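# Stand bottles on ledges matching their cap colours

## Task

Put every bottle upright on the wall ledge whose label strip has the same colour as that bottle's cap. The bottle's entire base must rest on the ledge. A bottle that topples or ends up leaning counts as a failure.

## Robot and tools

Robot: a Rainbow Robotics RB-Y1. It has a two-wheel drive base with rear casters, a folding torso (squat, shift, pitch, yaw), a head with pan and tilt, and two 7-joint arms with parallel grippers. Each wrist carries a camera whose case sticks out sideways and can strike things. The base is 0.58 m wide. It extends 0.10 m ahead of the wheel axle and 0.57 m behind it, and it sweeps a 0.58 m radius when turning in place. It cannot move sideways.

Frames: all positions are in metres in the base frame. The origin is on the floor between the drive wheels, with x forward, y to the left and z up. The left_hand and right_hand lines give the point between the finger pads, 3 cm back from the tips. The fingers point along the hand's -z axis and close along its x axis. The odometry frame is the base frame as it stood when the scene began. base_odometry counts wheel turns only, so slip and bumps corrupt it. Heading is in radians, positive to the left.

Tool move carries one action. Allowed combinations are: base and/or joints, optionally with min_time_s or contact_limits; target alone or with min_time_s; or contact_limits alone. A move with no action just reports state and images.
- base: a velocity command, not a place. Give {x_m_s, turn_rad_s, for_s}. x_m_s is forward speed in m/s, negative for reverse; a nonzero value must have magnitude 0.005 to 1.5. turn_rad_s is the turn rate, positive to the left; a nonzero value must have magnitude 0.02 to 1.509. for_s is the duration, 0.1 to 5 s. Omitted speeds are 0. Acceleration is about 0.4 m/s² (0.5 rad/s² for turns), so distance is roughly speed times for_s. The base does not stop on contact.
- joints: absolute angle targets in radians (grippers in metres), keyed by joint name. Ranges are as follows. torso_squat_rad 0 to 1.2. torso_shift_rad -0.3 to 0.6. torso_pitch_rad -0.2 to 1.4, positive leans forward. torso_yaw_rad -1.5 to 1.5, positive to the left; raise both arms at least 0.2 rad outward first. Shoulder pitch is ±2.356, with negative swinging the arm forward and up. left_shoulder_roll_rad is 0 to 3.141 and right_shoulder_roll_rad is -3.141 to 0, both moving the arm outward. Shoulder yaw is ±2.094. Elbow is -2.617 to 0.01, negative bends. Forearm roll is ±3.141. Wrist pitch is -1.57 to 1.919. Hand roll is ±2.705. Gripper is 0 to 0.1 m of opening. head_pan_rad is -0.523 to 0.523 and head_tilt_rad is -0.35 to 1.57, positive looking down. The torso also has combined limits: squat+shift<=1.52; squat-shift+pitch<=1.57; shift+0.5pitch-0.4squat<=0.7; shift+0.3pitch-0.5squat<=0.39.
- target: an absolute pose for one hand in the base frame, {side: "left"|"right", x, y, z (each -3 to 3 m), quat_wxyz: [w,x,y,z] in the same form the hand lines print}. It is solved once into joint angles, so the hand moves along an arc. Break long moves into short steps. The pose is checked against the robot's own body only. A target is refused while another move is still running.
- min_time_s: 0.1 to 8 s, the minimum duration for arm, head and torso motions.
- contact_limits: gripper current in mA, 200 to 672.5, keyed left_gripper_m/right_gripper_m. It lowers grip force and persists until changed. The default is 672.5.
- cameras: a list from head_camera, left_wrist_camera, right_wrist_camera, or "all".
- blocking: false returns after about 0.5 s while motion continues.
To grasp, command an opening at least 5 mm narrower than the object. "off_target" on a gripper that is holding something is normal.

Other tools:
- wait(seconds 0 to 10, cameras) lets time pass and returns state.
- stop(cameras) brakes every running motion.
- zoom_image(camera, region [x0,y0,x1,y1] in pixels, at most 504 square) enlarges part of that camera's newest image. The head image is 896x504 and the wrist images are 644x364.
- finished_scene(scene) ends the current scene for good. Make no further calls after it in that reply.

Results: the move line reads "done" or the worst status. Hand status is "reached" (within 10 mm and 2°), "short" with the distance off, or "refused" with a reason. Joint statuses include off_target, not_followed (a collision check withheld the arm), contact_stop (torso only), time_out, limit_stop_at_<name> (a self-collision guard, not a push), torque_fault and limit_stop_at_motor_heat. After a refusal or an unplanned stop, the later move, wait and finished_scene calls in that reply are skipped. lidar_m gives 12 distances, one per 30° sector, starting straight ahead and going counter-clockwise. Only objects crossing a plane 0.23 m above the floor show up; "-" means nothing seen. motor_effort is wheel load in percent, with the peak in brackets; at rest it is normally under 30. Joint torques and external torques are in the arm joint order; a positive value is toward a larger angle. Wrist force and torque are raw, unzeroed and offset. wheel_motors_off=1 means the wheels are disabled for 2 s after stalling. The calibration gives intrinsics and a base-to-camera transform for each camera, with small errors.

Avoid the following:
- Letting the arms hit or press each other, including grippers and camera cases. Keep some outward shoulder roll when both arms reach forward.
- Knocking items out of the work area or dropping them from height.
- Ramming walls or furniture, or snagging the upper body while the wheels keep pushing.
- Fast bending with the arms stretched out or loaded, and hard stops while driving. These can tip the robot.
- Contact torque reaching the joint load limits: 66.5 N m at the shoulders, 34.2 at the elbow, 23.7 at the wrist joints. This causes a 10 s fault.
- Holding loads or stretched arms for long, which heats motors. A brake stop follows at 80 °C.
Each arm is rated for 3 kg. Objects may occasionally be nudged by outside pushes. Before finishing, confirm every bottle stands upright on its matching ledge without support from the robot.

Each tool is called after "Request:" as name(argument=value, ...) on one line, values as JSON.

## Session

Request:
move(cameras=["all"])

Scene clock: 0.00 s.
Joint torques (N m): no reading
External joint torques (N m): no reading
Motor temperatures (°C): left_arm=[34 39 32 39 35 43 40] | right_arm=[33 36 34 35 35 34 43]
Wrist force (N): no reading
Wrist torque (N m): no reading
Wrist force, peak (N): no reading
base_odometry: x=+0.000 y=+0.000 heading=+0.000
lidar_m: 3.95 2.48 1.74 1.99 2.10 1.67 1.63 1.72 2.47 2.64 2.45 3.88
base_status: not commanded
joint_positions: torso_squat_rad=+0.350 torso_shift_rad=+0.000 torso_pitch_rad=+0.000 torso_yaw_rad=+0.000 left_shoulder_pitch_rad=-0.048 left_shoulder_roll_rad=+0.048 left_shoulder_yaw_rad=-0.029 left_elbow_rad=-0.126 left_forearm_roll_rad=+0.039 left_wrist_pitch_rad=+0.009 left_hand_roll_rad=-0.012 left_gripper_m=+0.100 right_shoulder_pitch_rad=-0.009 right_shoulder_roll_rad=-0.013 right_shoulder_yaw_rad=+0.007 right_elbow_rad=-0.267 right_forearm_roll_rad=-0.043 right_wrist_pitch_rad=+0.022 right_hand_roll_rad=-0.017 right_gripper_m=+0.100 head_pan_rad=+0.000 head_tilt_rad=+0.400
joint_status: not commanded
wheel_motors_off: 0
motor_effort: left_wheel=+1 right_wheel=-1
chest: x=-0.2280 y=-0.0002 z=+1.2475 quat_wxyz=(+1.000, +0.000, +0.000, +0.000) (m; base frame)
left_hand: x=-0.1340 y=+0.2540 z=+0.5691 quat_wxyz=(+0.996, +0.022, -0.081, -0.010) (m; base frame)
right_hand: x=-0.0969 y=-0.2280 z=+0.5737 quat_wxyz=(+0.992, -0.001, -0.127, -0.024) (m; base frame)
pictures: head_camera, left_wrist_camera, right_wrist_camera

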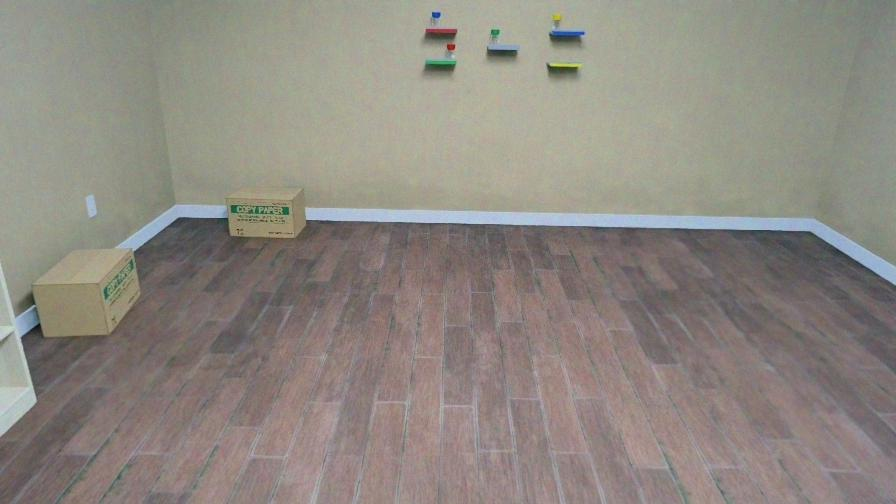

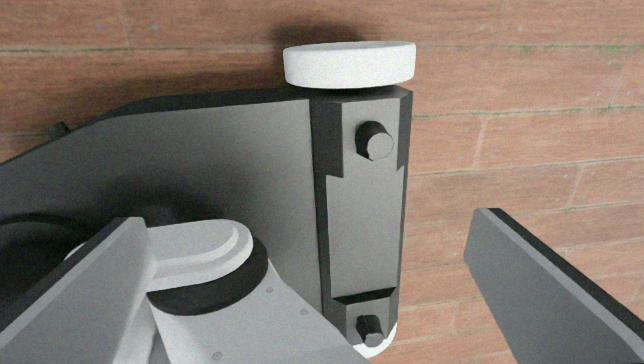

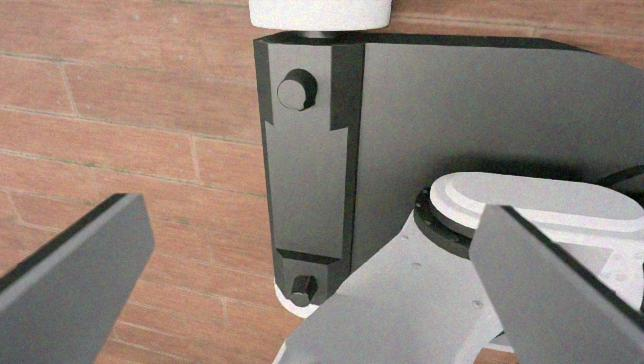

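Request:
zoom_image(camera="head_camera", region=[400, 0, 620, 90])

Scaled by 2.291 from the camera's 896x504 image, which has a finer 1280x720 frame.

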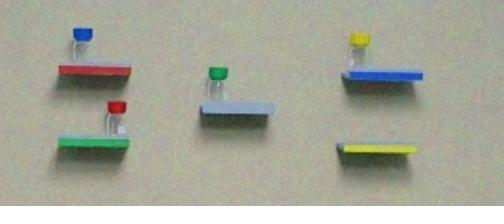

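Request:
move(base={"x_m_s": 0.4, "for_s": 5}, joints={"head_tilt_rad": 0.1}, cameras=["head_camera"])

Scene clock: 10.77 s.
Joint torques (N m): left_arm=[-2.33 2.54 -0.72 -0.7 -0.08 -0.43 0.3] | right_arm=[-2.73 -0.64 0.71 -1.13 -0.09 -0.45 0.09]
External joint torques (N m): left_arm=[0.54 0.98 -0.8 -0.07 -0.09 0.01 0.3] | right_arm=[0.4 0.18 0.75 0.49 -0.16 0.11 0.08]
Wrist force (N): left_arm=[0.0 0.9 -5.1] | right_arm=[1.0 -2.3 -5.2]
Wrist torque (N m): left_arm=[-0.21 0.07 -0.04] | right_arm=[0.23 -0.09 -0.19]
Wrist force, peak (N): left_arm=[0.1 1.1 -5.7] | right_arm=[1.1 -1.7 -6.5]
move: done
base_odometry: x=+2.000 y=+0.001 heading=+0.000
lidar_m: 2.22 2.05 1.57 1.50 1.64 2.84 3.62 3.71 2.39 2.55 2.84 2.27
base_status: done (sent for 5 of 5 s)
joint_positions: torso_squat_rad=+0.350 torso_shift_rad=+0.000 torso_pitch_rad=+0.000 torso_yaw_rad=+0.000 left_shoulder_pitch_rad=-0.048 left_shoulder_roll_rad=+0.048 left_shoulder_yaw_rad=-0.029 left_elbow_rad=-0.126 left_forearm_roll_rad=+0.039 left_wrist_pitch_rad=+0.009 left_hand_roll_rad=-0.012 left_gripper_m=+0.100 right_shoulder_pitch_rad=-0.009 right_shoulder_roll_rad=-0.013 right_shoulder_yaw_rad=+0.007 right_elbow_rad=-0.267 right_forearm_roll_rad=-0.043 right_wrist_pitch_rad=+0.022 right_hand_roll_rad=-0.017 right_gripper_m=+0.100 head_pan_rad=+0.000 head_tilt_rad=+0.100
joint_status: all done
wheel_motors_off: 0
motor_effort: left_wheel=+3(34) right_wheel=-4(22)
chest: x=-0.2280 y=-0.0002 z=+1.2475 quat_wxyz=(+1.000, +0.000, +0.000, +0.000) (m; base frame)
left_hand: x=-0.1339 y=+0.2540 z=+0.5691 quat_wxyz=(+0.996, +0.022, -0.081, -0.010) (m; base frame)
right_hand: x=-0.0969 y=-0.2280 z=+0.5737 quat_wxyz=(+0.992, -0.001, -0.127, -0.024) (m; base frame)
pictures: head_camera
camera_calibration:
head_camera: T_world_to_cam=[[-0.0332061, -0.999318, 0.0161303, -0.0256848], [-0.0635744, -0.0139946, -0.997879, 1.4899], [0.997425, -0.0341611, -0.0630664, 0.239776], [0, 0, 0, 1]] pos_world=[-0.145292, 0.00337435, 1.50228]

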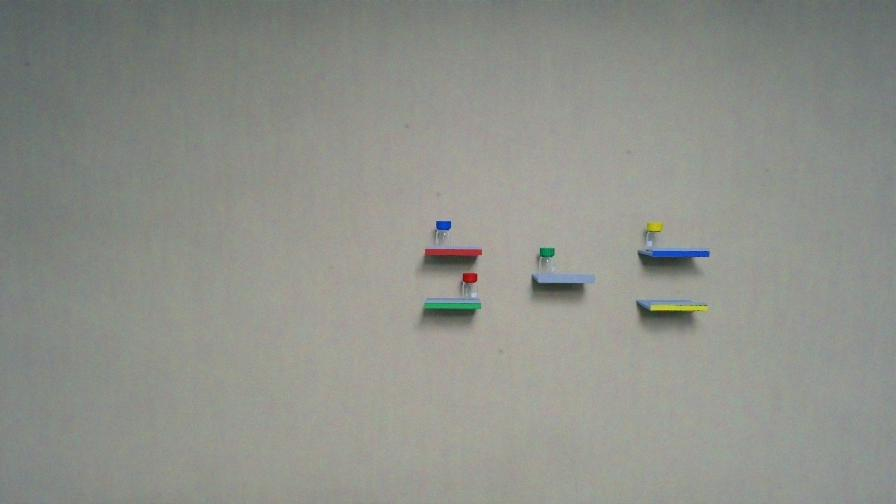

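Request:
zoom_image(camera="head_camera", region=[400, 190, 560, 340])

Request:
zoom_image(camera="head_camera", region=[560, 190, 720, 340])

Scaled by 3.150 from the camera's 896x504 image, which has a finer 1280x720 frame.

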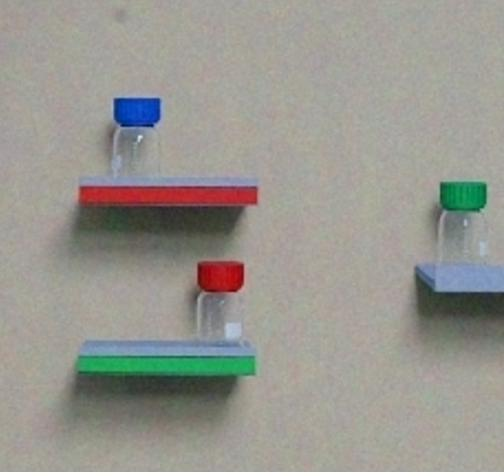

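Scaled by 3.150 from the camera's 896x504 image, which has a finer 1280x720 frame.

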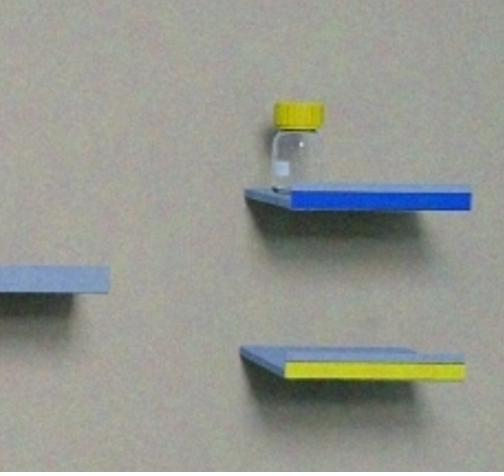

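Request:
move(base={"x_m_s": 0.4, "for_s": 2.6}, joints={"head_tilt_rad": 0.2, "head_pan_rad": -0.25}, cameras=["head_camera"])

Scene clock: 19.67 s.
Joint torques (N m): left_arm=[-2.3 2.51 -0.49 -0.51 -0.15 -0.41 0.33] | right_arm=[-2.43 -1.08 0.46 -1.31 0.04 -0.46 -0.06]
External joint torques (N m): left_arm=[0.56 0.95 -0.58 0.12 -0.15 0.03 0.34] | right_arm=[0.71 -0.26 0.5 0.31 -0.03 0.1 -0.08]
Wrist force (N): left_arm=[0.2 0.8 -5.3] | right_arm=[1.9 -1.3 -5.2]
Wrist torque (N m): left_arm=[-0.20 0.09 -0.05] | right_arm=[0.10 0.04 -0.22]
Wrist force, peak (N): left_arm=[0.4 1.2 -5.5] | right_arm=[1.7 -1.6 -6.2]
move: done
base_odometry: x=+3.040 y=+0.001 heading=+0.001
lidar_m: 1.19 1.21 1.18 1.50 1.53 2.22 4.66 3.77 2.83 2.75 1.62 1.22
base_status: done (sent for 2.6 of 2.6 s)
joint_positions: torso_squat_rad=+0.350 torso_shift_rad=+0.000 torso_pitch_rad=+0.000 torso_yaw_rad=+0.000 left_shoulder_pitch_rad=-0.048 left_shoulder_roll_rad=+0.048 left_shoulder_yaw_rad=-0.029 left_elbow_rad=-0.126 left_forearm_roll_rad=+0.039 left_wrist_pitch_rad=+0.009 left_hand_roll_rad=-0.012 left_gripper_m=+0.100 right_shoulder_pitch_rad=-0.009 right_shoulder_roll_rad=-0.013 right_shoulder_yaw_rad=+0.007 right_elbow_rad=-0.267 right_forearm_roll_rad=-0.043 right_wrist_pitch_rad=+0.022 right_hand_roll_rad=-0.017 right_gripper_m=+0.100 head_pan_rad=-0.250 head_tilt_rad=+0.200
joint_status: all done
wheel_motors_off: 0
motor_effort: left_wheel=+3(32) right_wheel=-5(16)
chest: x=-0.2280 y=-0.0002 z=+1.2475 quat_wxyz=(+1.000, +0.000, +0.000, +0.000) (m; base frame)
left_hand: x=-0.1339 y=+0.2540 z=+0.5691 quat_wxyz=(+0.996, +0.022, -0.081, -0.010) (m; base frame)
right_hand: x=-0.0969 y=-0.2280 z=+0.5737 quat_wxyz=(+0.992, -0.001, -0.127, -0.024) (m; base frame)
pictures: head_camera
camera_calibration:
head_camera: T_world_to_cam=[[-0.277556, -0.960513, 0.0194147, -0.0807619], [-0.161378, 0.0266922, -0.986532, 1.45327], [0.947058, -0.276951, -0.162414, 0.373136], [0, 0, 0, 1]] pos_world=[-0.141273, -0.0130232, 1.49586]

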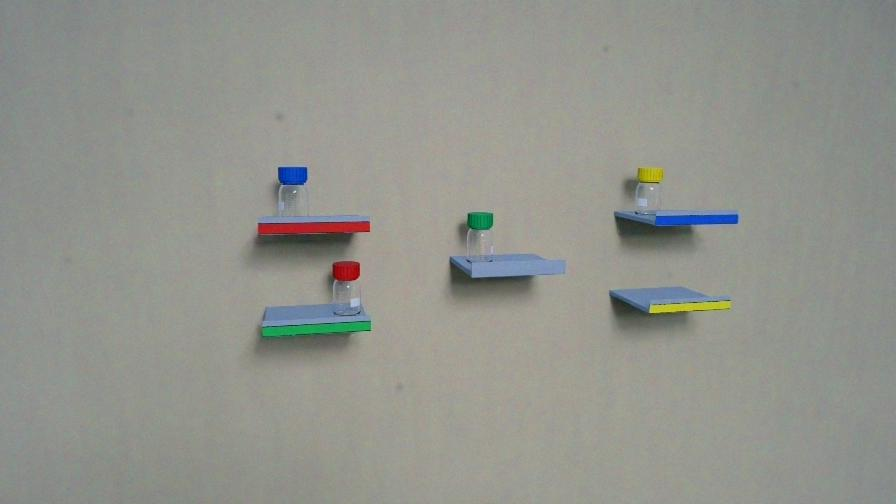

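Request:
zoom_image(camera="head_camera", region=[240, 150, 420, 350])

Request:
zoom_image(camera="head_camera", region=[420, 150, 600, 350])

Request:
zoom_image(camera="head_camera", region=[580, 150, 760, 350])

Scaled by 2.520 from the camera's 896x504 image, which has a finer 1280x720 frame.

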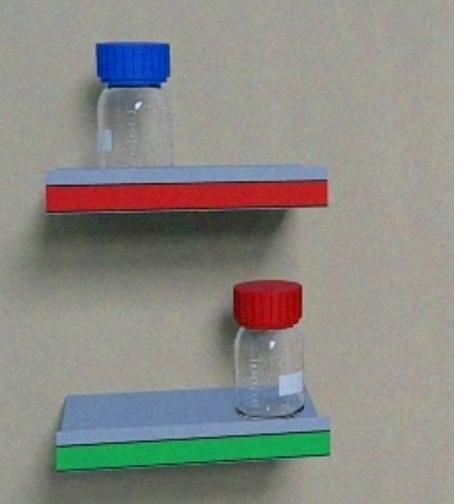

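Scaled by 2.520 from the camera's 896x504 image, which has a finer 1280x720 frame.

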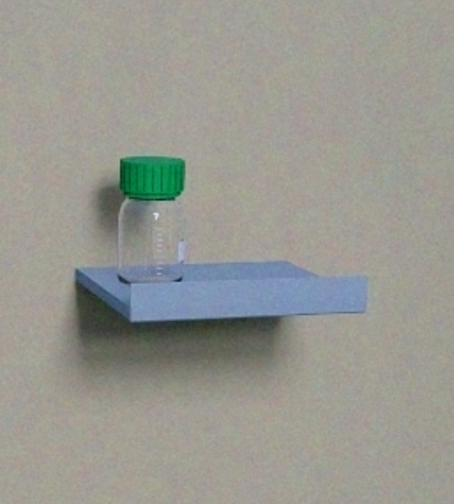

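Scaled by 2.520 from the camera's 896x504 image, which has a finer 1280x720 frame.

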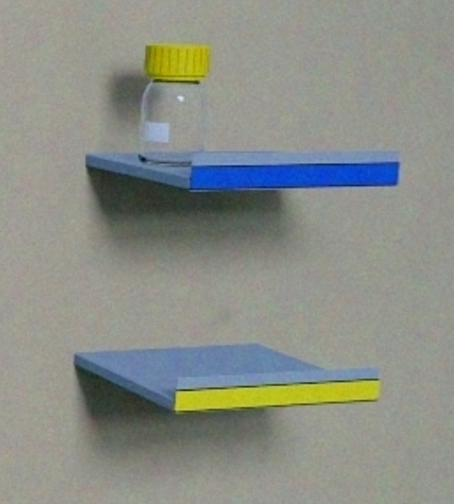

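Request:
move(base={"x_m_s": 0.3, "for_s": 1.8}, cameras=[])

Request:
move(base={"turn_rad_s": -0.8, "for_s": 1.9667}, joints={"head_pan_rad": 0.0, "head_tilt_rad": 0.2}, cameras=["head_camera"])

Scene clock: 24.63 s.
Joint torques (N m): left_arm=[-2.56 2.55 -0.6 -0.65 -0.24 -0.5 0.23] | right_arm=[-2.69 -0.77 0.51 -0.75 0.04 -0.41 0.13]
External joint torques (N m): left_arm=[0.3 0.99 -0.69 -0.02 -0.24 -0.07 0.24] | right_arm=[0.44 0.05 0.55 0.87 -0.03 0.15 0.12]
Wrist force (N): left_arm=[-0.1 0.9 -5.2] | right_arm=[1.4 -2.1 -6.0]
Wrist torque (N m): left_arm=[-0.22 0.09 -0.06] | right_arm=[0.14 -0.06 -0.22]
Wrist force, peak (N): left_arm=[0.0 1.1 -5.6] | right_arm=[1.5 -2.0 -6.3]
move: done
base_odometry: x=+3.580 y=+0.002 heading=+0.002
lidar_m: 0.65 0.68 0.89 1.24 1.61 2.17 5.19 3.26 2.85 2.18 0.90 0.67
base_status: done (sent for 1.8 of 1.8 s)
joint_positions: torso_squat_rad=+0.350 torso_shift_rad=+0.000 torso_pitch_rad=+0.000 torso_yaw_rad=+0.000 left_shoulder_pitch_rad=-0.048 left_shoulder_roll_rad=+0.048 left_shoulder_yaw_rad=-0.029 left_elbow_rad=-0.126 left_forearm_roll_rad=+0.039 left_wrist_pitch_rad=+0.009 left_hand_roll_rad=-0.012 left_gripper_m=+0.100 right_shoulder_pitch_rad=-0.009 right_shoulder_roll_rad=-0.013 right_shoulder_yaw_rad=+0.007 right_elbow_rad=-0.267 right_forearm_roll_rad=-0.043 right_wrist_pitch_rad=+0.022 right_hand_roll_rad=-0.017 right_gripper_m=+0.100 head_pan_rad=-0.250 head_tilt_rad=+0.200
joint_status: not commanded
wheel_motors_off: 0
motor_effort: left_wheel=+2(31) right_wheel=-5(16)
chest: x=-0.2280 y=-0.0002 z=+1.2475 quat_wxyz=(+1.000, +0.000, +0.000, +0.000) (m; base frame)
left_hand: x=-0.1339 y=+0.2540 z=+0.5691 quat_wxyz=(+0.996, +0.022, -0.081, -0.010) (m; base frame)
right_hand: x=-0.0969 y=-0.2280 z=+0.5737 quat_wxyz=(+0.992, -0.001, -0.127, -0.024) (m; base frame)
pictures: none
No camera images: "cameras" was empty.

Scene clock: 28.50 s.
Joint torques (N m): left_arm=[-2.55 2.3 -0.7 -0.62 -0.13 -0.54 0.16] | right_arm=[-2.43 -0.41 0.96 -0.98 -0.01 -0.37 0.05]
External joint torques (N m): left_arm=[0.31 0.73 -0.79 0.01 -0.14 -0.11 0.17] | right_arm=[0.71 0.42 1 0.64 -0.08 0.19 0.03]
Wrist force (N): left_arm=[-0.2 0.7 -5.2] | right_arm=[1.4 -1.6 -5.2]
Wrist torque (N m): left_arm=[-0.21 0.06 -0.04] | right_arm=[0.14 -0.05 -0.23]
Wrist force, peak (N): left_arm=[0.2 0.9 -5.6] | right_arm=[1.3 -2.6 -6.1]
move: done
base_odometry: x=+3.580 y=+0.002 heading=-1.571
lidar_m: 2.12 0.88 0.66 0.65 0.68 0.90 1.82 1.61 2.17 5.19 3.22 2.84
base_status: done (sent for 1.97 of 1.97 s)
joint_positions: torso_squat_rad=+0.350 torso_shift_rad=+0.000 torso_pitch_rad=+0.000 torso_yaw_rad=+0.000 left_shoulder_pitch_rad=-0.048 left_shoulder_roll_rad=+0.048 left_shoulder_yaw_rad=-0.029 left_elbow_rad=-0.126 left_forearm_roll_rad=+0.039 left_wrist_pitch_rad=+0.009 left_hand_roll_rad=-0.012 left_gripper_m=+0.100 right_shoulder_pitch_rad=-0.009 right_shoulder_roll_rad=-0.013 right_shoulder_yaw_rad=+0.007 right_elbow_rad=-0.267 right_forearm_roll_rad=-0.043 right_wrist_pitch_rad=+0.022 right_hand_roll_rad=-0.017 right_gripper_m=+0.100 head_pan_rad=+0.000 head_tilt_rad=+0.200
joint_status: all done
wheel_motors_off: 0
motor_effort: left_wheel=+5(29) right_wheel=+0(24)
chest: x=-0.2280 y=-0.0002 z=+1.2475 quat_wxyz=(+1.000, +0.000, +0.000, +0.000) (m; base frame)
left_hand: x=-0.1340 y=+0.2540 z=+0.5691 quat_wxyz=(+0.996, +0.022, -0.081, -0.010) (m; base frame)
right_hand: x=-0.0969 y=-0.2280 z=+0.5737 quat_wxyz=(+0.992, -0.001, -0.127, -0.024) (m; base frame)
pictures: head_camera
camera_calibration:
head_camera: T_world_to_cam=[[-0.0313322, -0.999322, 0.0193479, -0.0300625], [-0.162752, -0.0139981, -0.986568, 1.45311], [0.986169, -0.0340602, -0.162203, 0.380959], [0, 0, 0, 1]] pos_world=[-0.140135, 0.00327414, 1.49596]

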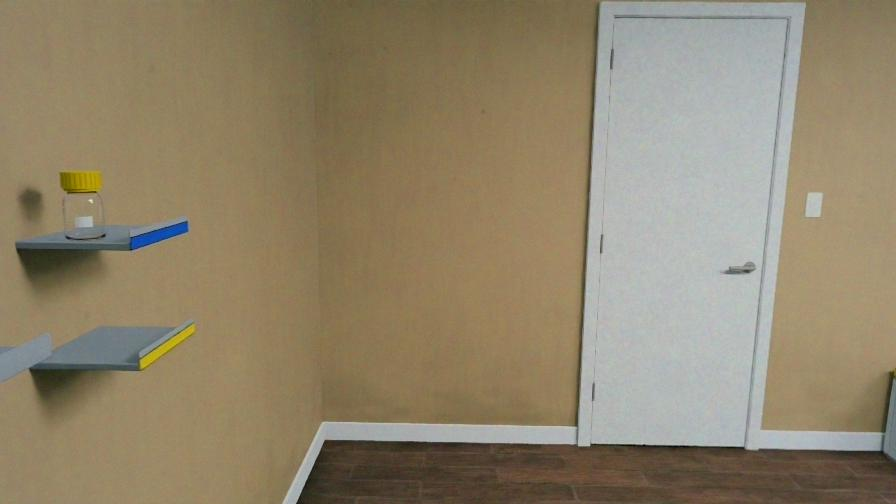

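Request:
zoom_image(camera="head_camera", region=[0, 150, 210, 390])

Scaled by 2.100 from the camera's 896x504 image, which has a finer 1280x720 frame.

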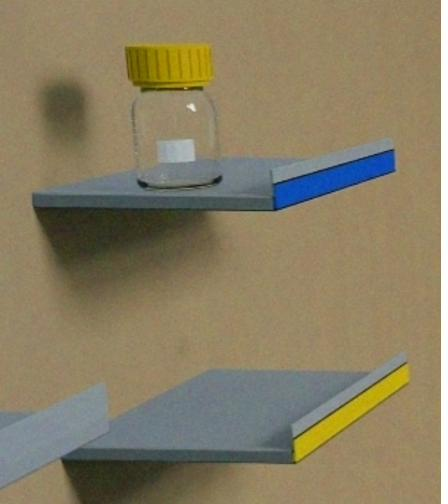

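Request:
move(joints={"left_shoulder_roll_rad": 0.3, "right_shoulder_roll_rad": -0.3, "head_tilt_rad": 0.15}, cameras=[])

Request:
move(joints={"torso_yaw_rad": 1.5}, base={"x_m_s": 0.3, "for_s": 1.5}, cameras=["head_camera"])

Scene clock: 32.33 s.
Joint torques (N m): left_arm=[-2.63 8.63 -0.31 -0.45 -0.08 -0.45 0.22] | right_arm=[-2.01 -8.61 -0.28 -0.94 0.03 -0.46 -0.05]
External joint torques (N m): left_arm=[0.29 -0.28 -0.85 0.09 -0.11 -0.02 0.22] | right_arm=[1.14 0.61 0.68 0.58 -0.04 0.09 -0.06]
Wrist force (N): left_arm=[0.0 -0.7 -4.8] | right_arm=[1.2 -0.3 -4.6]
Wrist torque (N m): left_arm=[-0.13 0.07 -0.03] | right_arm=[0.08 -0.07 -0.15]
Wrist force, peak (N): left_arm=[-0.1 -1.1 -5.6] | right_arm=[1.4 -1.2 -6.3]
move: done
base_odometry: x=+3.580 y=+0.002 heading=-1.571
lidar_m: 2.12 0.88 0.67 0.64 0.69 0.90 1.82 1.63 2.16 5.19 3.23 2.84
base_status: not commanded
joint_positions: torso_squat_rad=+0.350 torso_shift_rad=+0.000 torso_pitch_rad=+0.000 torso_yaw_rad=+0.000 left_shoulder_pitch_rad=-0.048 left_shoulder_roll_rad=+0.300 left_shoulder_yaw_rad=-0.029 left_elbow_rad=-0.126 left_forearm_roll_rad=+0.039 left_wrist_pitch_rad=+0.009 left_hand_roll_rad=-0.012 left_gripper_m=+0.100 right_shoulder_pitch_rad=-0.009 right_shoulder_roll_rad=-0.300 right_shoulder_yaw_rad=+0.007 right_elbow_rad=-0.267 right_forearm_roll_rad=-0.043 right_wrist_pitch_rad=+0.022 right_hand_roll_rad=-0.017 right_gripper_m=+0.100 head_pan_rad=+0.000 head_tilt_rad=+0.150
joint_status: all done
wheel_motors_off: 0
motor_effort: left_wheel=+5(6) right_wheel=+0(1)
chest: x=-0.2280 y=-0.0002 z=+1.2475 quat_wxyz=(+1.000, +0.000, +0.000, +0.000) (m; base frame)
left_hand: x=-0.1324 y=+0.4430 z=+0.6021 quat_wxyz=(+0.986, +0.148, -0.081, -0.014) (m; base frame)
right_hand: x=-0.0965 y=-0.4416 z=+0.6070 quat_wxyz=(+0.981, -0.143, -0.129, -0.007) (m; base frame)
pictures: none
No camera images: "cameras" was empty.

Scene clock: 35.60 s.
Joint torques (N m): left_arm=[-3.63 9.97 -0.32 -0.78 -0.13 -0.49 0.33] | right_arm=[-2.54 -8.23 -0.54 -0.8 0.01 -0.47 0.02]
External joint torques (N m): left_arm=[-0.65 1.05 -0.85 -0.21 -0.16 -0.06 0.34] | right_arm=[0.68 0.97 0.41 0.75 -0.05 0.09 0]
Wrist force (N): left_arm=[0.0 -0.7 -4.9] | right_arm=[0.5 -0.4 -5.3]
Wrist torque (N m): left_arm=[-0.10 0.07 -0.04] | right_arm=[0.07 -0.19 -0.13]
Wrist force, peak (N): left_arm=[0.0 -0.4 -5.2] | right_arm=[2.1 0.1 -5.9]
move: done
base_odometry: x=+3.580 y=-0.448 heading=-1.572
lidar_m: 2.03 0.84 0.64 0.62 0.66 0.95 1.33 2.04 2.93 5.22 2.89 2.41
base_status: done (sent for 1.5 of 1.5 s)
joint_positions: torso_squat_rad=+0.350 torso_shift_rad=+0.000 torso_pitch_rad=+0.000 torso_yaw_rad=+1.500 left_shoulder_pitch_rad=-0.047 left_shoulder_roll_rad=+0.300 left_shoulder_yaw_rad=-0.029 left_elbow_rad=-0.126 left_forearm_roll_rad=+0.039 left_wrist_pitch_rad=+0.009 left_hand_roll_rad=-0.012 left_gripper_m=+0.100 right_shoulder_pitch_rad=-0.009 right_shoulder_roll_rad=-0.300 right_shoulder_yaw_rad=+0.007 right_elbow_rad=-0.267 right_forearm_roll_rad=-0.043 right_wrist_pitch_rad=+0.022 right_hand_roll_rad=-0.017 right_gripper_m=+0.100 head_pan_rad=+0.000 head_tilt_rad=+0.150
joint_status: all done
wheel_motors_off: 0
motor_effort: left_wheel=-3(30) right_wheel=+0(25)
chest: x=-0.2279 y=-0.0002 z=+1.2475 quat_wxyz=(+0.732, +0.000, +0.000, +0.682) (m; base frame)
left_hand: x=-0.6626 y=+0.1269 z=+0.6018 quat_wxyz=(+0.731, +0.163, +0.041, +0.661) (m; base frame)
right_hand: x=+0.2220 y=+0.1000 z=+0.6073 quat_wxyz=(+0.722, -0.017, -0.193, +0.664) (m; base frame)
pictures: head_camera
camera_calibration:
head_camera: T_world_to_cam=[[0.994485, -0.103262, 0.0183237, 0.205664], [0.00653888, -0.113327, -0.993536, 1.50059], [0.104672, 0.988177, -0.112027, 0.10754], [0, 0, 0, 1]] pos_world=[-0.225598, 0.0850264, 1.49917]

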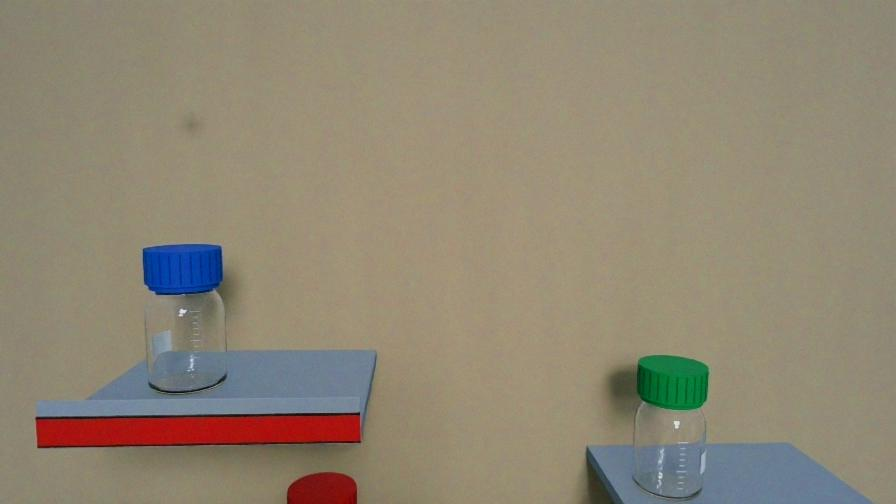

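Request:
move(joints={"head_tilt_rad": 0.45}, cameras=["head_camera"])

Scene clock: 36.63 s.
Joint torques (N m): left_arm=[-4 10.19 -0.17 -0.83 0 -0.45 0.27] | right_arm=[-2.2 -8.6 -0.22 -0.73 -0.12 -0.74 0.04]
External joint torques (N m): left_arm=[-1.01 1.28 -0.7 -0.26 -0.03 -0.02 0.27] | right_arm=[1.02 0.6 0.73 0.83 -0.18 -0.18 0.03]
Wrist force (N): left_arm=[-0.1 -0.4 -4.9] | right_arm=[1.5 1.0 -4.8]
Wrist torque (N m): left_arm=[-0.15 0.06 -0.03] | right_arm=[-0.02 0.00 -0.17]
Wrist force, peak (N): left_arm=[0.0 -0.8 -5.1] | right_arm=[2.1 0.0 -5.6]
move: done
base_odometry: x=+3.580 y=-0.448 heading=-1.572
lidar_m: 2.03 0.85 0.65 0.62 0.66 0.95 1.32 2.04 2.93 5.22 2.89 2.40
base_status: not commanded
joint_positions: torso_squat_rad=+0.350 torso_shift_rad=+0.000 torso_pitch_rad=+0.000 torso_yaw_rad=+1.500 left_shoulder_pitch_rad=-0.047 left_shoulder_roll_rad=+0.300 left_shoulder_yaw_rad=-0.029 left_elbow_rad=-0.126 left_forearm_roll_rad=+0.039 left_wrist_pitch_rad=+0.009 left_hand_roll_rad=-0.012 left_gripper_m=+0.100 right_shoulder_pitch_rad=-0.009 right_shoulder_roll_rad=-0.300 right_shoulder_yaw_rad=+0.007 right_elbow_rad=-0.267 right_forearm_roll_rad=-0.043 right_wrist_pitch_rad=+0.022 right_hand_roll_rad=-0.017 right_gripper_m=+0.100 head_pan_rad=+0.000 head_tilt_rad=+0.450
joint_status: all done
wheel_motors_off: 0
motor_effort: left_wheel=-3(3) right_wheel=+1(1)
chest: x=-0.2279 y=-0.0002 z=+1.2475 quat_wxyz=(+0.732, +0.000, +0.000, +0.682) (m; base frame)
left_hand: x=-0.6626 y=+0.1269 z=+0.6018 quat_wxyz=(+0.731, +0.163, +0.041, +0.661) (m; base frame)
right_hand: x=+0.2220 y=+0.1000 z=+0.6073 quat_wxyz=(+0.722, -0.017, -0.193, +0.664) (m; base frame)
pictures: head_camera
camera_calibration:
head_camera: T_world_to_cam=[[0.994982, -0.0963492, 0.0269745, 0.193018], [-0.0140118, -0.401123, -0.915917, 1.38982], [0.099068, 0.910943, -0.40046, 0.525522], [0, 0, 0, 1]] pos_world=[-0.224638, 0.0973669, 1.47821]

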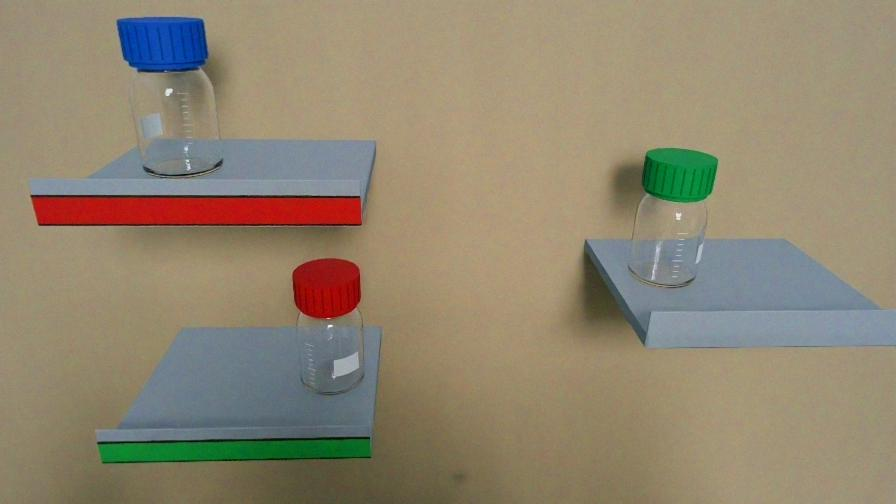

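Request:
zoom_image(camera="head_camera", region=[20, 120, 220, 240])

Request:
zoom_image(camera="head_camera", region=[200, 120, 400, 240])

Request:
zoom_image(camera="head_camera", region=[80, 310, 280, 480])

Request:
zoom_image(camera="head_camera", region=[220, 310, 420, 480])

Request:
zoom_image(camera="head_camera", region=[560, 210, 896, 370])

Scaled by 2.520 from the camera's 896x504 image, which has a finer 1280x720 frame.

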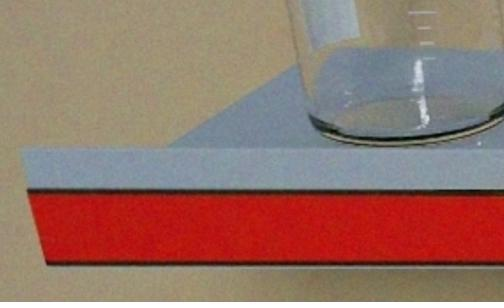

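Scaled by 2.520 from the camera's 896x504 image, which has a finer 1280x720 frame.

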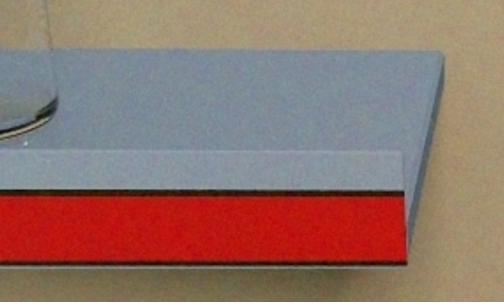

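Scaled by 2.520 from the camera's 896x504 image, which has a finer 1280x720 frame.

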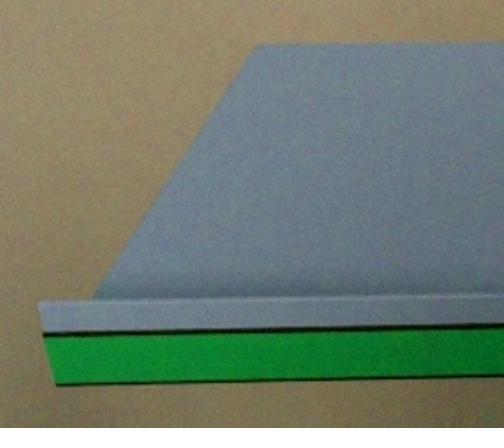

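Scaled by 2.520 from the camera's 896x504 image, which has a finer 1280x720 frame.

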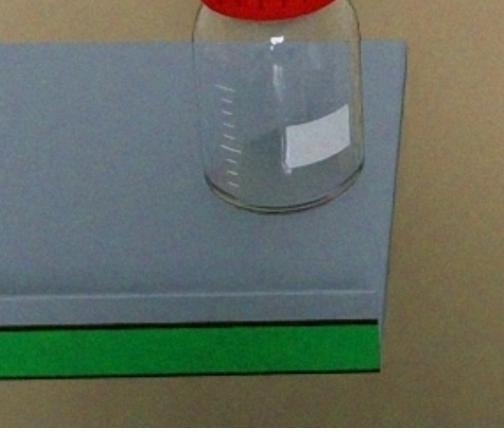

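Scaled by 1.500 from the camera's 896x504 image, which has a finer 1280x720 frame.

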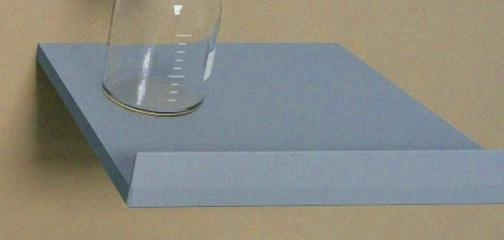

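Request:
move(base={"turn_rad_s": -0.1, "for_s": 0.47}, joints={"right_shoulder_pitch_rad": 0.6, "right_elbow_rad": -2.2, "right_shoulder_roll_rad": -0.3, "head_tilt_rad": 0.45}, min_time_s=2, cameras=["head_camera", "right_wrist_camera"])

Scene clock: 46.67 s.
Joint torques (N m): left_arm=[-2.99 10.11 0.03 -0.61 -0.14 -0.57 0.17] | right_arm=[0.18 -3.64 -2.62 -8.97 0.17 -1.67 -0.08]
External joint torques (N m): left_arm=[-0.01 1.19 -0.5 -0.04 -0.17 -0.14 0.18] | right_arm=[1.34 0.88 0.94 1.26 -0.08 0.27 -0.13]
Wrist force (N): left_arm=[0.1 -0.8 -4.7] | right_arm=[-2.8 -0.6 0.7]
Wrist torque (N m): left_arm=[-0.12 0.08 -0.02] | right_arm=[0.05 -0.24 -0.23]
Wrist force, peak (N): left_arm=[0.2 -0.4 -5.1] | right_arm=[2.2 0.4 -6.2]
move: done
base_odometry: x=+3.580 y=-0.448 heading=-1.617
lidar_m: 2.35 0.88 0.65 0.62 0.65 0.91 1.33 2.05 2.94 5.22 2.88 2.41
base_status: done (sent for 0.47 of 0.47 s)
joint_positions: torso_squat_rad=+0.350 torso_shift_rad=+0.000 torso_pitch_rad=+0.000 torso_yaw_rad=+1.500 left_shoulder_pitch_rad=-0.048 left_shoulder_roll_rad=+0.300 left_shoulder_yaw_rad=-0.029 left_elbow_rad=-0.126 left_forearm_roll_rad=+0.039 left_wrist_pitch_rad=+0.009 left_hand_roll_rad=-0.012 left_gripper_m=+0.100 right_shoulder_pitch_rad=+0.600 right_shoulder_roll_rad=-0.300 right_shoulder_yaw_rad=+0.007 right_elbow_rad=-2.200 right_forearm_roll_rad=-0.043 right_wrist_pitch_rad=+0.021 right_hand_roll_rad=-0.017 right_gripper_m=+0.100 head_pan_rad=+0.000 head_tilt_rad=+0.450
joint_status: all done
wheel_motors_off: 0
motor_effort: left_wheel=+4(30) right_wheel=-7(26)
chest: x=-0.2279 y=-0.0002 z=+1.2475 quat_wxyz=(+0.732, +0.000, +0.000, +0.681) (m; base frame)
left_hand: x=-0.6626 y=+0.1271 z=+0.6018 quat_wxyz=(+0.731, +0.163, +0.041, +0.661) (m; base frame)
right_hand: x=+0.1039 y=+0.3345 z=+1.0756 quat_wxyz=(+0.456, +0.413, -0.580, +0.533) (m; base frame)
pictures: head_camera, right_wrist_camera
camera_calibration:
head_camera: T_world_to_cam=[[0.994972, -0.0964412, 0.027029, 0.192954], [-0.0140119, -0.401243, -0.915864, 1.3898], [0.0991722, 0.91088, -0.400577, 0.525632], [0, 0, 0, 1]] pos_world=[-0.224638, 0.0974677, 1.47821]
right_wrist_camera: T_world_to_cam=[[0.290463, -0.0281927, -0.956471, 1.00328], [-0.872946, -0.4172, -0.252801, 0.529116], [-0.391913, 0.908377, -0.145792, -0.0341244], [0, 0, 0, 1]] pos_world=[0.157101, 0.28003, 1.08839]

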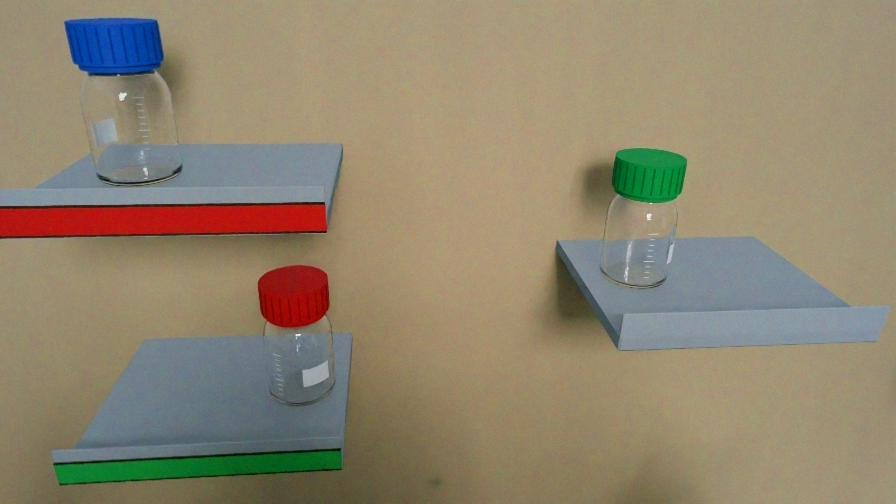

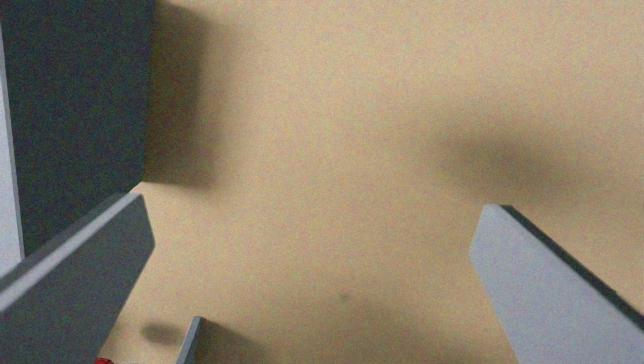

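Request:
move(target={"side": "right", "x": 0.02, "y": 0.32, "z": 1.38, "quat_wxyz": [0, 0, -0.7071, 0.7071]}, min_time_s=3, cameras=["head_camera", "right_wrist_camera"])

Scene clock: 50.27 s.
Joint torques (N m): left_arm=[-3.08 9.75 0.12 -0.71 -0.12 -0.49 0.34] | right_arm=[-2.83 -0.16 -6.71 6.24 1.15 -0.68 0.17]
External joint torques (N m): left_arm=[-0.1 0.83 -0.42 -0.15 -0.15 -0.06 0.35] | right_arm=[1.44 -0.73 0.02 -0.67 -0.06 0.24 0.18]
Wrist force (N): left_arm=[0.0 -0.6 -4.7] | right_arm=[2.2 3.6 -1.3]
Wrist torque (N m): left_arm=[-0.13 0.07 -0.03] | right_arm=[-0.13 0.00 -0.21]
Wrist force, peak (N): left_arm=[0.3 -0.6 -5.1] | right_arm=[2.8 5.0 -0.9]
move: short
base_odometry: x=+3.580 y=-0.448 heading=-1.617
lidar_m: 2.35 0.88 0.65 0.62 0.65 0.92 1.33 2.04 2.93 5.22 2.89 2.42
base_status: not commanded
joint_positions: torso_squat_rad=+0.350 torso_shift_rad=+0.000 torso_pitch_rad=+0.000 torso_yaw_rad=+1.500 left_shoulder_pitch_rad=-0.048 left_shoulder_roll_rad=+0.300 left_shoulder_yaw_rad=-0.029 left_elbow_rad=-0.126 left_forearm_roll_rad=+0.039 left_wrist_pitch_rad=+0.009 left_hand_roll_rad=-0.012 left_gripper_m=+0.100 right_shoulder_pitch_rad=+1.480 right_shoulder_roll_rad=-1.676 right_shoulder_yaw_rad=-2.093 right_elbow_rad=-2.617 right_forearm_roll_rad=-1.357 right_wrist_pitch_rad=+0.744 right_hand_roll_rad=+0.453 right_gripper_m=+0.100 head_pan_rad=+0.000 head_tilt_rad=+0.450
joint_status: all done
wheel_motors_off: 0
motor_effort: left_wheel=+4(5) right_wheel=-8(9)
chest: x=-0.2279 y=-0.0002 z=+1.2475 quat_wxyz=(+0.732, +0.000, +0.000, +0.681) (m; base frame)
left_hand: x=-0.6626 y=+0.1271 z=+0.6018 quat_wxyz=(+0.731, +0.163, +0.041, +0.661) (m; base frame)
right_hand: x=+0.0203 y=+0.3205 z=+1.3805 quat_wxyz=(-0.070, +0.070, -0.563, +0.821) (m; base frame)
right_hand_status: short (checked arc, as near as the solve gets, planned for 3.0 s): 1 mm and 24.0 deg off. The place is met; only the turn is off.
pictures: head_camera, right_wrist_camera
camera_calibration:
head_camera: T_world_to_cam=[[0.994972, -0.0964412, 0.027029, 0.192954], [-0.0140119, -0.401243, -0.915864, 1.3898], [0.0991722, 0.91088, -0.400577, 0.525632], [0, 0, 0, 1]] pos_world=[-0.224638, 0.0974677, 1.47821]
right_wrist_camera: T_world_to_cam=[[0.980326, 0.196592, 0.0177021, -0.112214], [0.163109, -0.756312, -0.633552, 1.14077], [-0.111163, 0.623975, -0.773497, 0.942254], [0, 0, 0, 1]] pos_world=[0.0286811, 0.296891, 1.45355]

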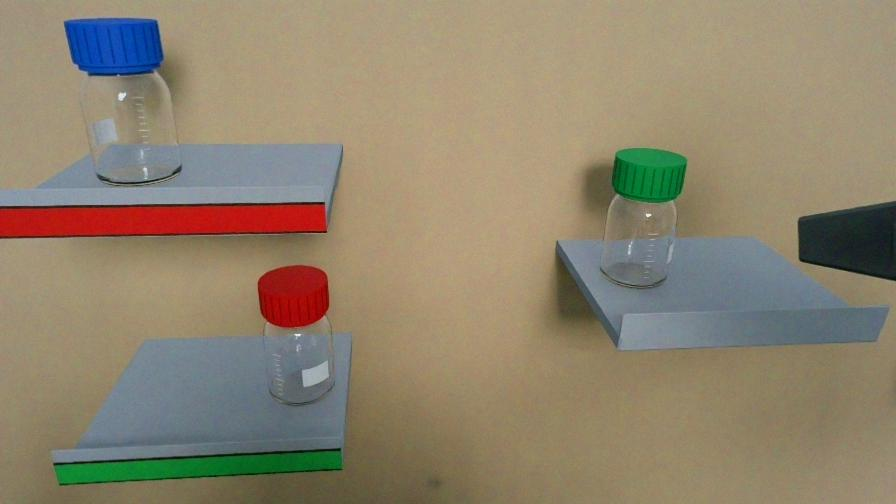

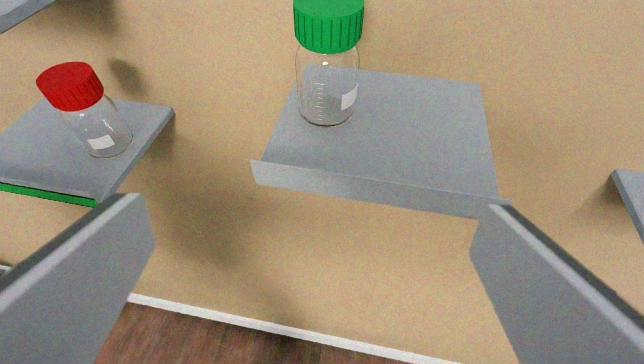

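Request:
move(base={"turn_rad_s": -0.3, "for_s": 0.8333}, cameras=[])

Request:
move(base={"x_m_s": 0.3, "for_s": 1.5}, cameras=[])

Request:
move(base={"turn_rad_s": 0.3, "for_s": 0.8333}, joints={"head_tilt_rad": 0.35}, cameras=["head_camera", "right_wrist_camera"])

Scene clock: 55.77 s.
Joint torques (N m): left_arm=[-3.04 9.65 -0.14 -0.59 -0.12 -0.54 0.3] | right_arm=[-3.22 0.05 -7.42 6.54 1.17 -0.83 0.03]
External joint torques (N m): left_arm=[-0.05 0.74 -0.68 -0.03 -0.15 -0.11 0.31] | right_arm=[1.05 -0.52 -0.68 -0.36 -0.04 0.09 0.04]
Wrist force (N): left_arm=[0.1 -0.7 -4.5] | right_arm=[2.8 3.8 -1.2]
Wrist torque (N m): left_arm=[-0.14 0.08 -0.03] | right_arm=[-0.18 0.08 -0.18]
Wrist force, peak (N): left_arm=[0.3 -0.5 -5.1] | right_arm=[3.0 5.2 -0.9]
move: done
base_odometry: x=+3.580 y=-0.448 heading=-1.867
lidar_m: 2.35 1.21 0.72 0.62 0.63 0.74 1.33 2.04 2.51 4.79 4.53 2.66
base_status: done (sent for 0.83 of 0.83 s)
joint_positions: torso_squat_rad=+0.350 torso_shift_rad=+0.000 torso_pitch_rad=+0.000 torso_yaw_rad=+1.500 left_shoulder_pitch_rad=-0.048 left_shoulder_roll_rad=+0.300 left_shoulder_yaw_rad=-0.029 left_elbow_rad=-0.126 left_forearm_roll_rad=+0.039 left_wrist_pitch_rad=+0.009 left_hand_roll_rad=-0.012 left_gripper_m=+0.100 right_shoulder_pitch_rad=+1.480 right_shoulder_roll_rad=-1.676 right_shoulder_yaw_rad=-2.093 right_elbow_rad=-2.617 right_forearm_roll_rad=-1.357 right_wrist_pitch_rad=+0.744 right_hand_roll_rad=+0.453 right_gripper_m=+0.100 head_pan_rad=+0.000 head_tilt_rad=+0.450
joint_status: not commanded
wheel_motors_off: 0
motor_effort: left_wheel=+4(28) right_wheel=-1(26)
chest: x=-0.2279 y=-0.0002 z=+1.2475 quat_wxyz=(+0.732, +0.000, +0.000, +0.681) (m; base frame)
left_hand: x=-0.6626 y=+0.1271 z=+0.6019 quat_wxyz=(+0.731, +0.163, +0.041, +0.661) (m; base frame)
right_hand: x=+0.0203 y=+0.3205 z=+1.3805 quat_wxyz=(-0.070, +0.070, -0.563, +0.821) (m; base frame)
pictures: none
No camera images: "cameras" was empty.

Scene clock: 58.60 s.
Joint torques (N m): left_arm=[-2.95 10.64 -0.19 -0.77 -0.09 -0.51 0.34] | right_arm=[-2.77 -0.44 -6.45 6.29 1.11 -0.85 0.05]
External joint torques (N m): left_arm=[0.04 1.73 -0.73 -0.2 -0.12 -0.08 0.35] | right_arm=[1.5 -1.01 0.28 -0.62 -0.1 0.07 0.05]
Wrist force (N): left_arm=[0.0 -0.7 -4.9] | right_arm=[2.9 3.9 -1.1]
Wrist torque (N m): left_arm=[-0.11 0.07 -0.04] | right_arm=[-0.18 0.09 -0.19]
Wrist force, peak (N): left_arm=[0.0 -0.7 -5.2] | right_arm=[2.5 5.2 -1.0]
move: done
base_odometry: x=+3.448 y=-0.878 heading=-1.867
lidar_m: 1.92 1.42 0.83 0.73 0.73 0.87 1.57 2.43 2.78 5.10 3.68 2.17
base_status: done (sent for 1.5 of 1.5 s)
joint_positions: torso_squat_rad=+0.350 torso_shift_rad=+0.000 torso_pitch_rad=+0.000 torso_yaw_rad=+1.500 left_shoulder_pitch_rad=-0.048 left_shoulder_roll_rad=+0.300 left_shoulder_yaw_rad=-0.029 left_elbow_rad=-0.126 left_forearm_roll_rad=+0.039 left_wrist_pitch_rad=+0.009 left_hand_roll_rad=-0.012 left_gripper_m=+0.100 right_shoulder_pitch_rad=+1.480 right_shoulder_roll_rad=-1.676 right_shoulder_yaw_rad=-2.093 right_elbow_rad=-2.617 right_forearm_roll_rad=-1.357 right_wrist_pitch_rad=+0.744 right_hand_roll_rad=+0.453 right_gripper_m=+0.100 head_pan_rad=+0.000 head_tilt_rad=+0.450
joint_status: not commanded
wheel_motors_off: 0
motor_effort: left_wheel=-2(33) right_wheel=-1(25)
chest: x=-0.2279 y=-0.0002 z=+1.2475 quat_wxyz=(+0.732, +0.000, +0.000, +0.681) (m; base frame)
left_hand: x=-0.6625 y=+0.1271 z=+0.6018 quat_wxyz=(+0.731, +0.163, +0.041, +0.661) (m; base frame)
right_hand: x=+0.0203 y=+0.3205 z=+1.3805 quat_wxyz=(-0.070, +0.070, -0.563, +0.821) (m; base frame)
pictures: none
No camera images: "cameras" was empty.

Scene clock: 60.63 s.
Joint torques (N m): left_arm=[-3.36 10.5 -0.13 -0.64 -0.08 -0.37 0.36] | right_arm=[-3.09 -0.29 -6.22 6.3 1.23 -1.06 -0.03]
External joint torques (N m): left_arm=[-0.37 1.58 -0.67 -0.07 -0.12 0.07 0.37] | right_arm=[1.18 -0.86 0.51 -0.6 0.02 -0.15 -0.03]
Wrist force (N): left_arm=[0.0 -0.7 -4.8] | right_arm=[3.2 3.7 -1.3]
Wrist torque (N m): left_arm=[-0.11 0.07 -0.03] | right_arm=[-0.13 0.15 -0.21]
Wrist force, peak (N): left_arm=[-0.2 -0.7 -5.0] | right_arm=[2.6 4.7 -2.1]
move: done
base_odometry: x=+3.448 y=-0.878 heading=-1.618
lidar_m: 1.92 1.03 0.76 0.72 0.76 1.06 1.78 2.44 3.59 5.12 2.54 1.96
base_status: done (sent for 0.83 of 0.83 s)
joint_positions: torso_squat_rad=+0.350 torso_shift_rad=+0.000 torso_pitch_rad=+0.000 torso_yaw_rad=+1.500 left_shoulder_pitch_rad=-0.048 left_shoulder_roll_rad=+0.300 left_shoulder_yaw_rad=-0.029 left_elbow_rad=-0.126 left_forearm_roll_rad=+0.039 left_wrist_pitch_rad=+0.009 left_hand_roll_rad=-0.012 left_gripper_m=+0.100 right_shoulder_pitch_rad=+1.480 right_shoulder_roll_rad=-1.676 right_shoulder_yaw_rad=-2.093 right_elbow_rad=-2.617 right_forearm_roll_rad=-1.357 right_wrist_pitch_rad=+0.744 right_hand_roll_rad=+0.453 right_gripper_m=+0.100 head_pan_rad=+0.000 head_tilt_rad=+0.350
joint_status: all done
wheel_motors_off: 0
motor_effort: left_wheel=-3(29) right_wheel=-1(21)
chest: x=-0.2279 y=-0.0002 z=+1.2475 quat_wxyz=(+0.732, +0.000, +0.000, +0.681) (m; base frame)
left_hand: x=-0.6625 y=+0.1270 z=+0.6018 quat_wxyz=(+0.731, +0.163, +0.041, +0.661) (m; base frame)
right_hand: x=+0.0203 y=+0.3204 z=+1.3805 quat_wxyz=(-0.070, +0.070, -0.563, +0.821) (m; base frame)
pictures: head_camera, right_wrist_camera
camera_calibration:
head_camera: T_world_to_cam=[[0.994787, -0.0990241, 0.0243347, 0.196841], [-0.00738254, -0.307959, -0.951371, 1.44063], [0.101703, 0.946232, -0.307085, 0.390151], [0, 0, 0, 1]] pos_world=[-0.224859, 0.0939731, 1.48559]
right_wrist_camera: T_world_to_cam=[[0.980328, 0.196578, 0.017745, -0.112253], [0.163101, -0.756174, -0.633718, 1.14089], [-0.111157, 0.624145, -0.773361, 0.942067], [0, 0, 0, 1]] pos_world=[0.0286811, 0.296792, 1.45355]

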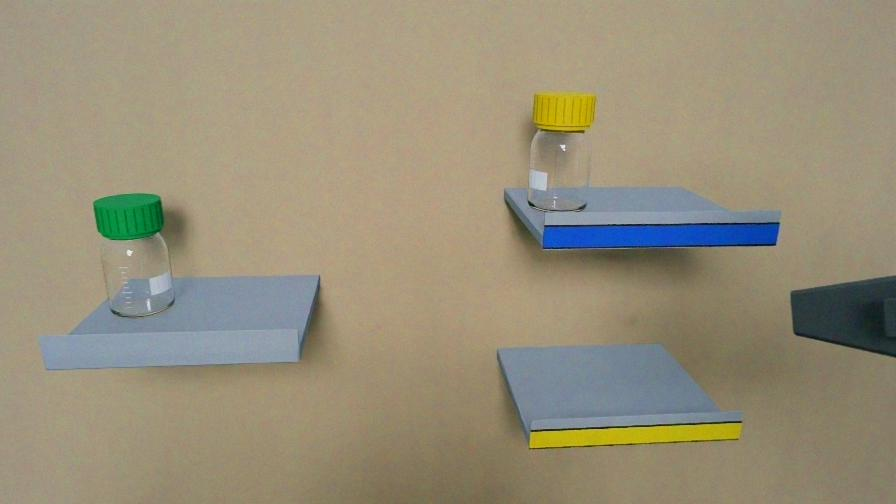

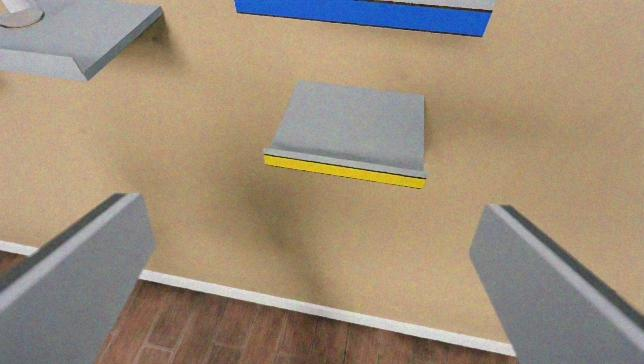

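Request:
move(joints={"right_shoulder_pitch_rad": -0.8, "right_shoulder_roll_rad": -0.2, "right_shoulder_yaw_rad": 0.0, "right_elbow_rad": -2.25, "right_forearm_roll_rad": 0.0, "right_wrist_pitch_rad": 1.48, "right_hand_roll_rad": 1.57}, min_time_s=4, cameras=["head_camera", "right_wrist_camera"])

Scene clock: 65.40 s.
Joint torques (N m): left_arm=[-3.23 10.43 -0.09 -0.43 -0.07 -0.43 0.19] | right_arm=[-17.88 -3.43 -0.47 -3.85 0.57 -1.71 0.11]
External joint torques (N m): left_arm=[-0.24 1.51 -0.63 0.14 -0.1 0 0.2] | right_arm=[-0.17 0.72 1.83 0.41 0.07 0.24 0.13]
Wrist force (N): left_arm=[-0.3 -0.6 -4.9] | right_arm=[4.9 4.2 0.8]
Wrist torque (N m): left_arm=[-0.14 0.05 -0.04] | right_arm=[-0.26 0.19 -0.19]
Wrist force, peak (N): left_arm=[-0.1 -0.5 -5.2] | right_arm=[5.0 5.2 0.7]
move: done
base_odometry: x=+3.448 y=-0.878 heading=-1.618
lidar_m: 1.91 1.03 0.76 0.72 0.76 1.06 1.77 2.44 3.60 5.12 2.53 1.97
base_status: not commanded
joint_positions: torso_squat_rad=+0.350 torso_shift_rad=+0.000 torso_pitch_rad=+0.000 torso_yaw_rad=+1.500 left_shoulder_pitch_rad=-0.048 left_shoulder_roll_rad=+0.300 left_shoulder_yaw_rad=-0.029 left_elbow_rad=-0.126 left_forearm_roll_rad=+0.039 left_wrist_pitch_rad=+0.009 left_hand_roll_rad=-0.012 left_gripper_m=+0.100 right_shoulder_pitch_rad=-0.800 right_shoulder_roll_rad=-0.200 right_shoulder_yaw_rad=+0.000 right_elbow_rad=-2.250 right_forearm_roll_rad=+0.000 right_wrist_pitch_rad=+1.480 right_hand_roll_rad=+1.570 right_gripper_m=+0.100 head_pan_rad=+0.000 head_tilt_rad=+0.350
joint_status: all done
wheel_motors_off: 0
motor_effort: left_wheel=-3(3) right_wheel=-1(2)
chest: x=-0.2279 y=-0.0002 z=+1.2475 quat_wxyz=(+0.732, +0.000, +0.000, +0.681) (m; base frame)
left_hand: x=-0.6625 y=+0.1270 z=+0.6018 quat_wxyz=(+0.731, +0.163, +0.041, +0.661) (m; base frame)
right_hand: x=-0.0437 y=+0.4899 z=+1.3915 quat_wxyz=(-0.098, -0.074, -0.692, +0.711) (m; base frame)
pictures: head_camera, right_wrist_camera
camera_calibration:
head_camera: T_world_to_cam=[[0.994787, -0.0990241, 0.0243347, 0.196841], [-0.00738254, -0.307959, -0.951371, 1.44063], [0.101703, 0.946232, -0.307085, 0.390151], [0, 0, 0, 1]] pos_world=[-0.224859, 0.0939731, 1.48559]
right_wrist_camera: T_world_to_cam=[[0.956778, 0.0213743, 0.290032, -0.377035], [0.259272, -0.514437, -0.817394, 1.4278], [0.131732, 0.857262, -0.497744, 0.35055], [0, 0, 0, 1]] pos_world=[-0.0556292, 0.442059, 1.45091]

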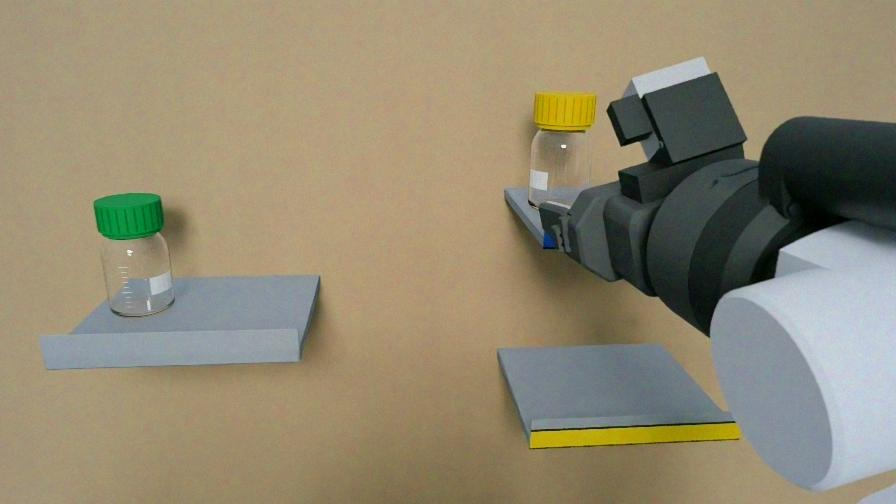

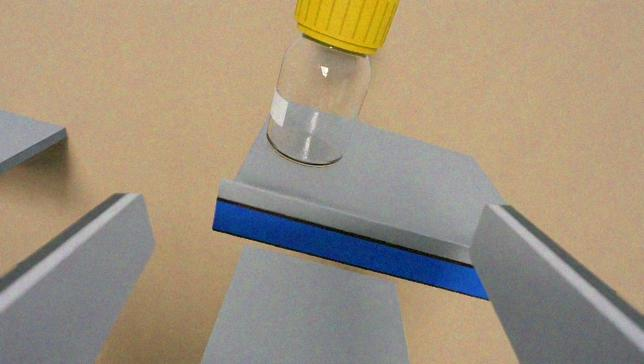

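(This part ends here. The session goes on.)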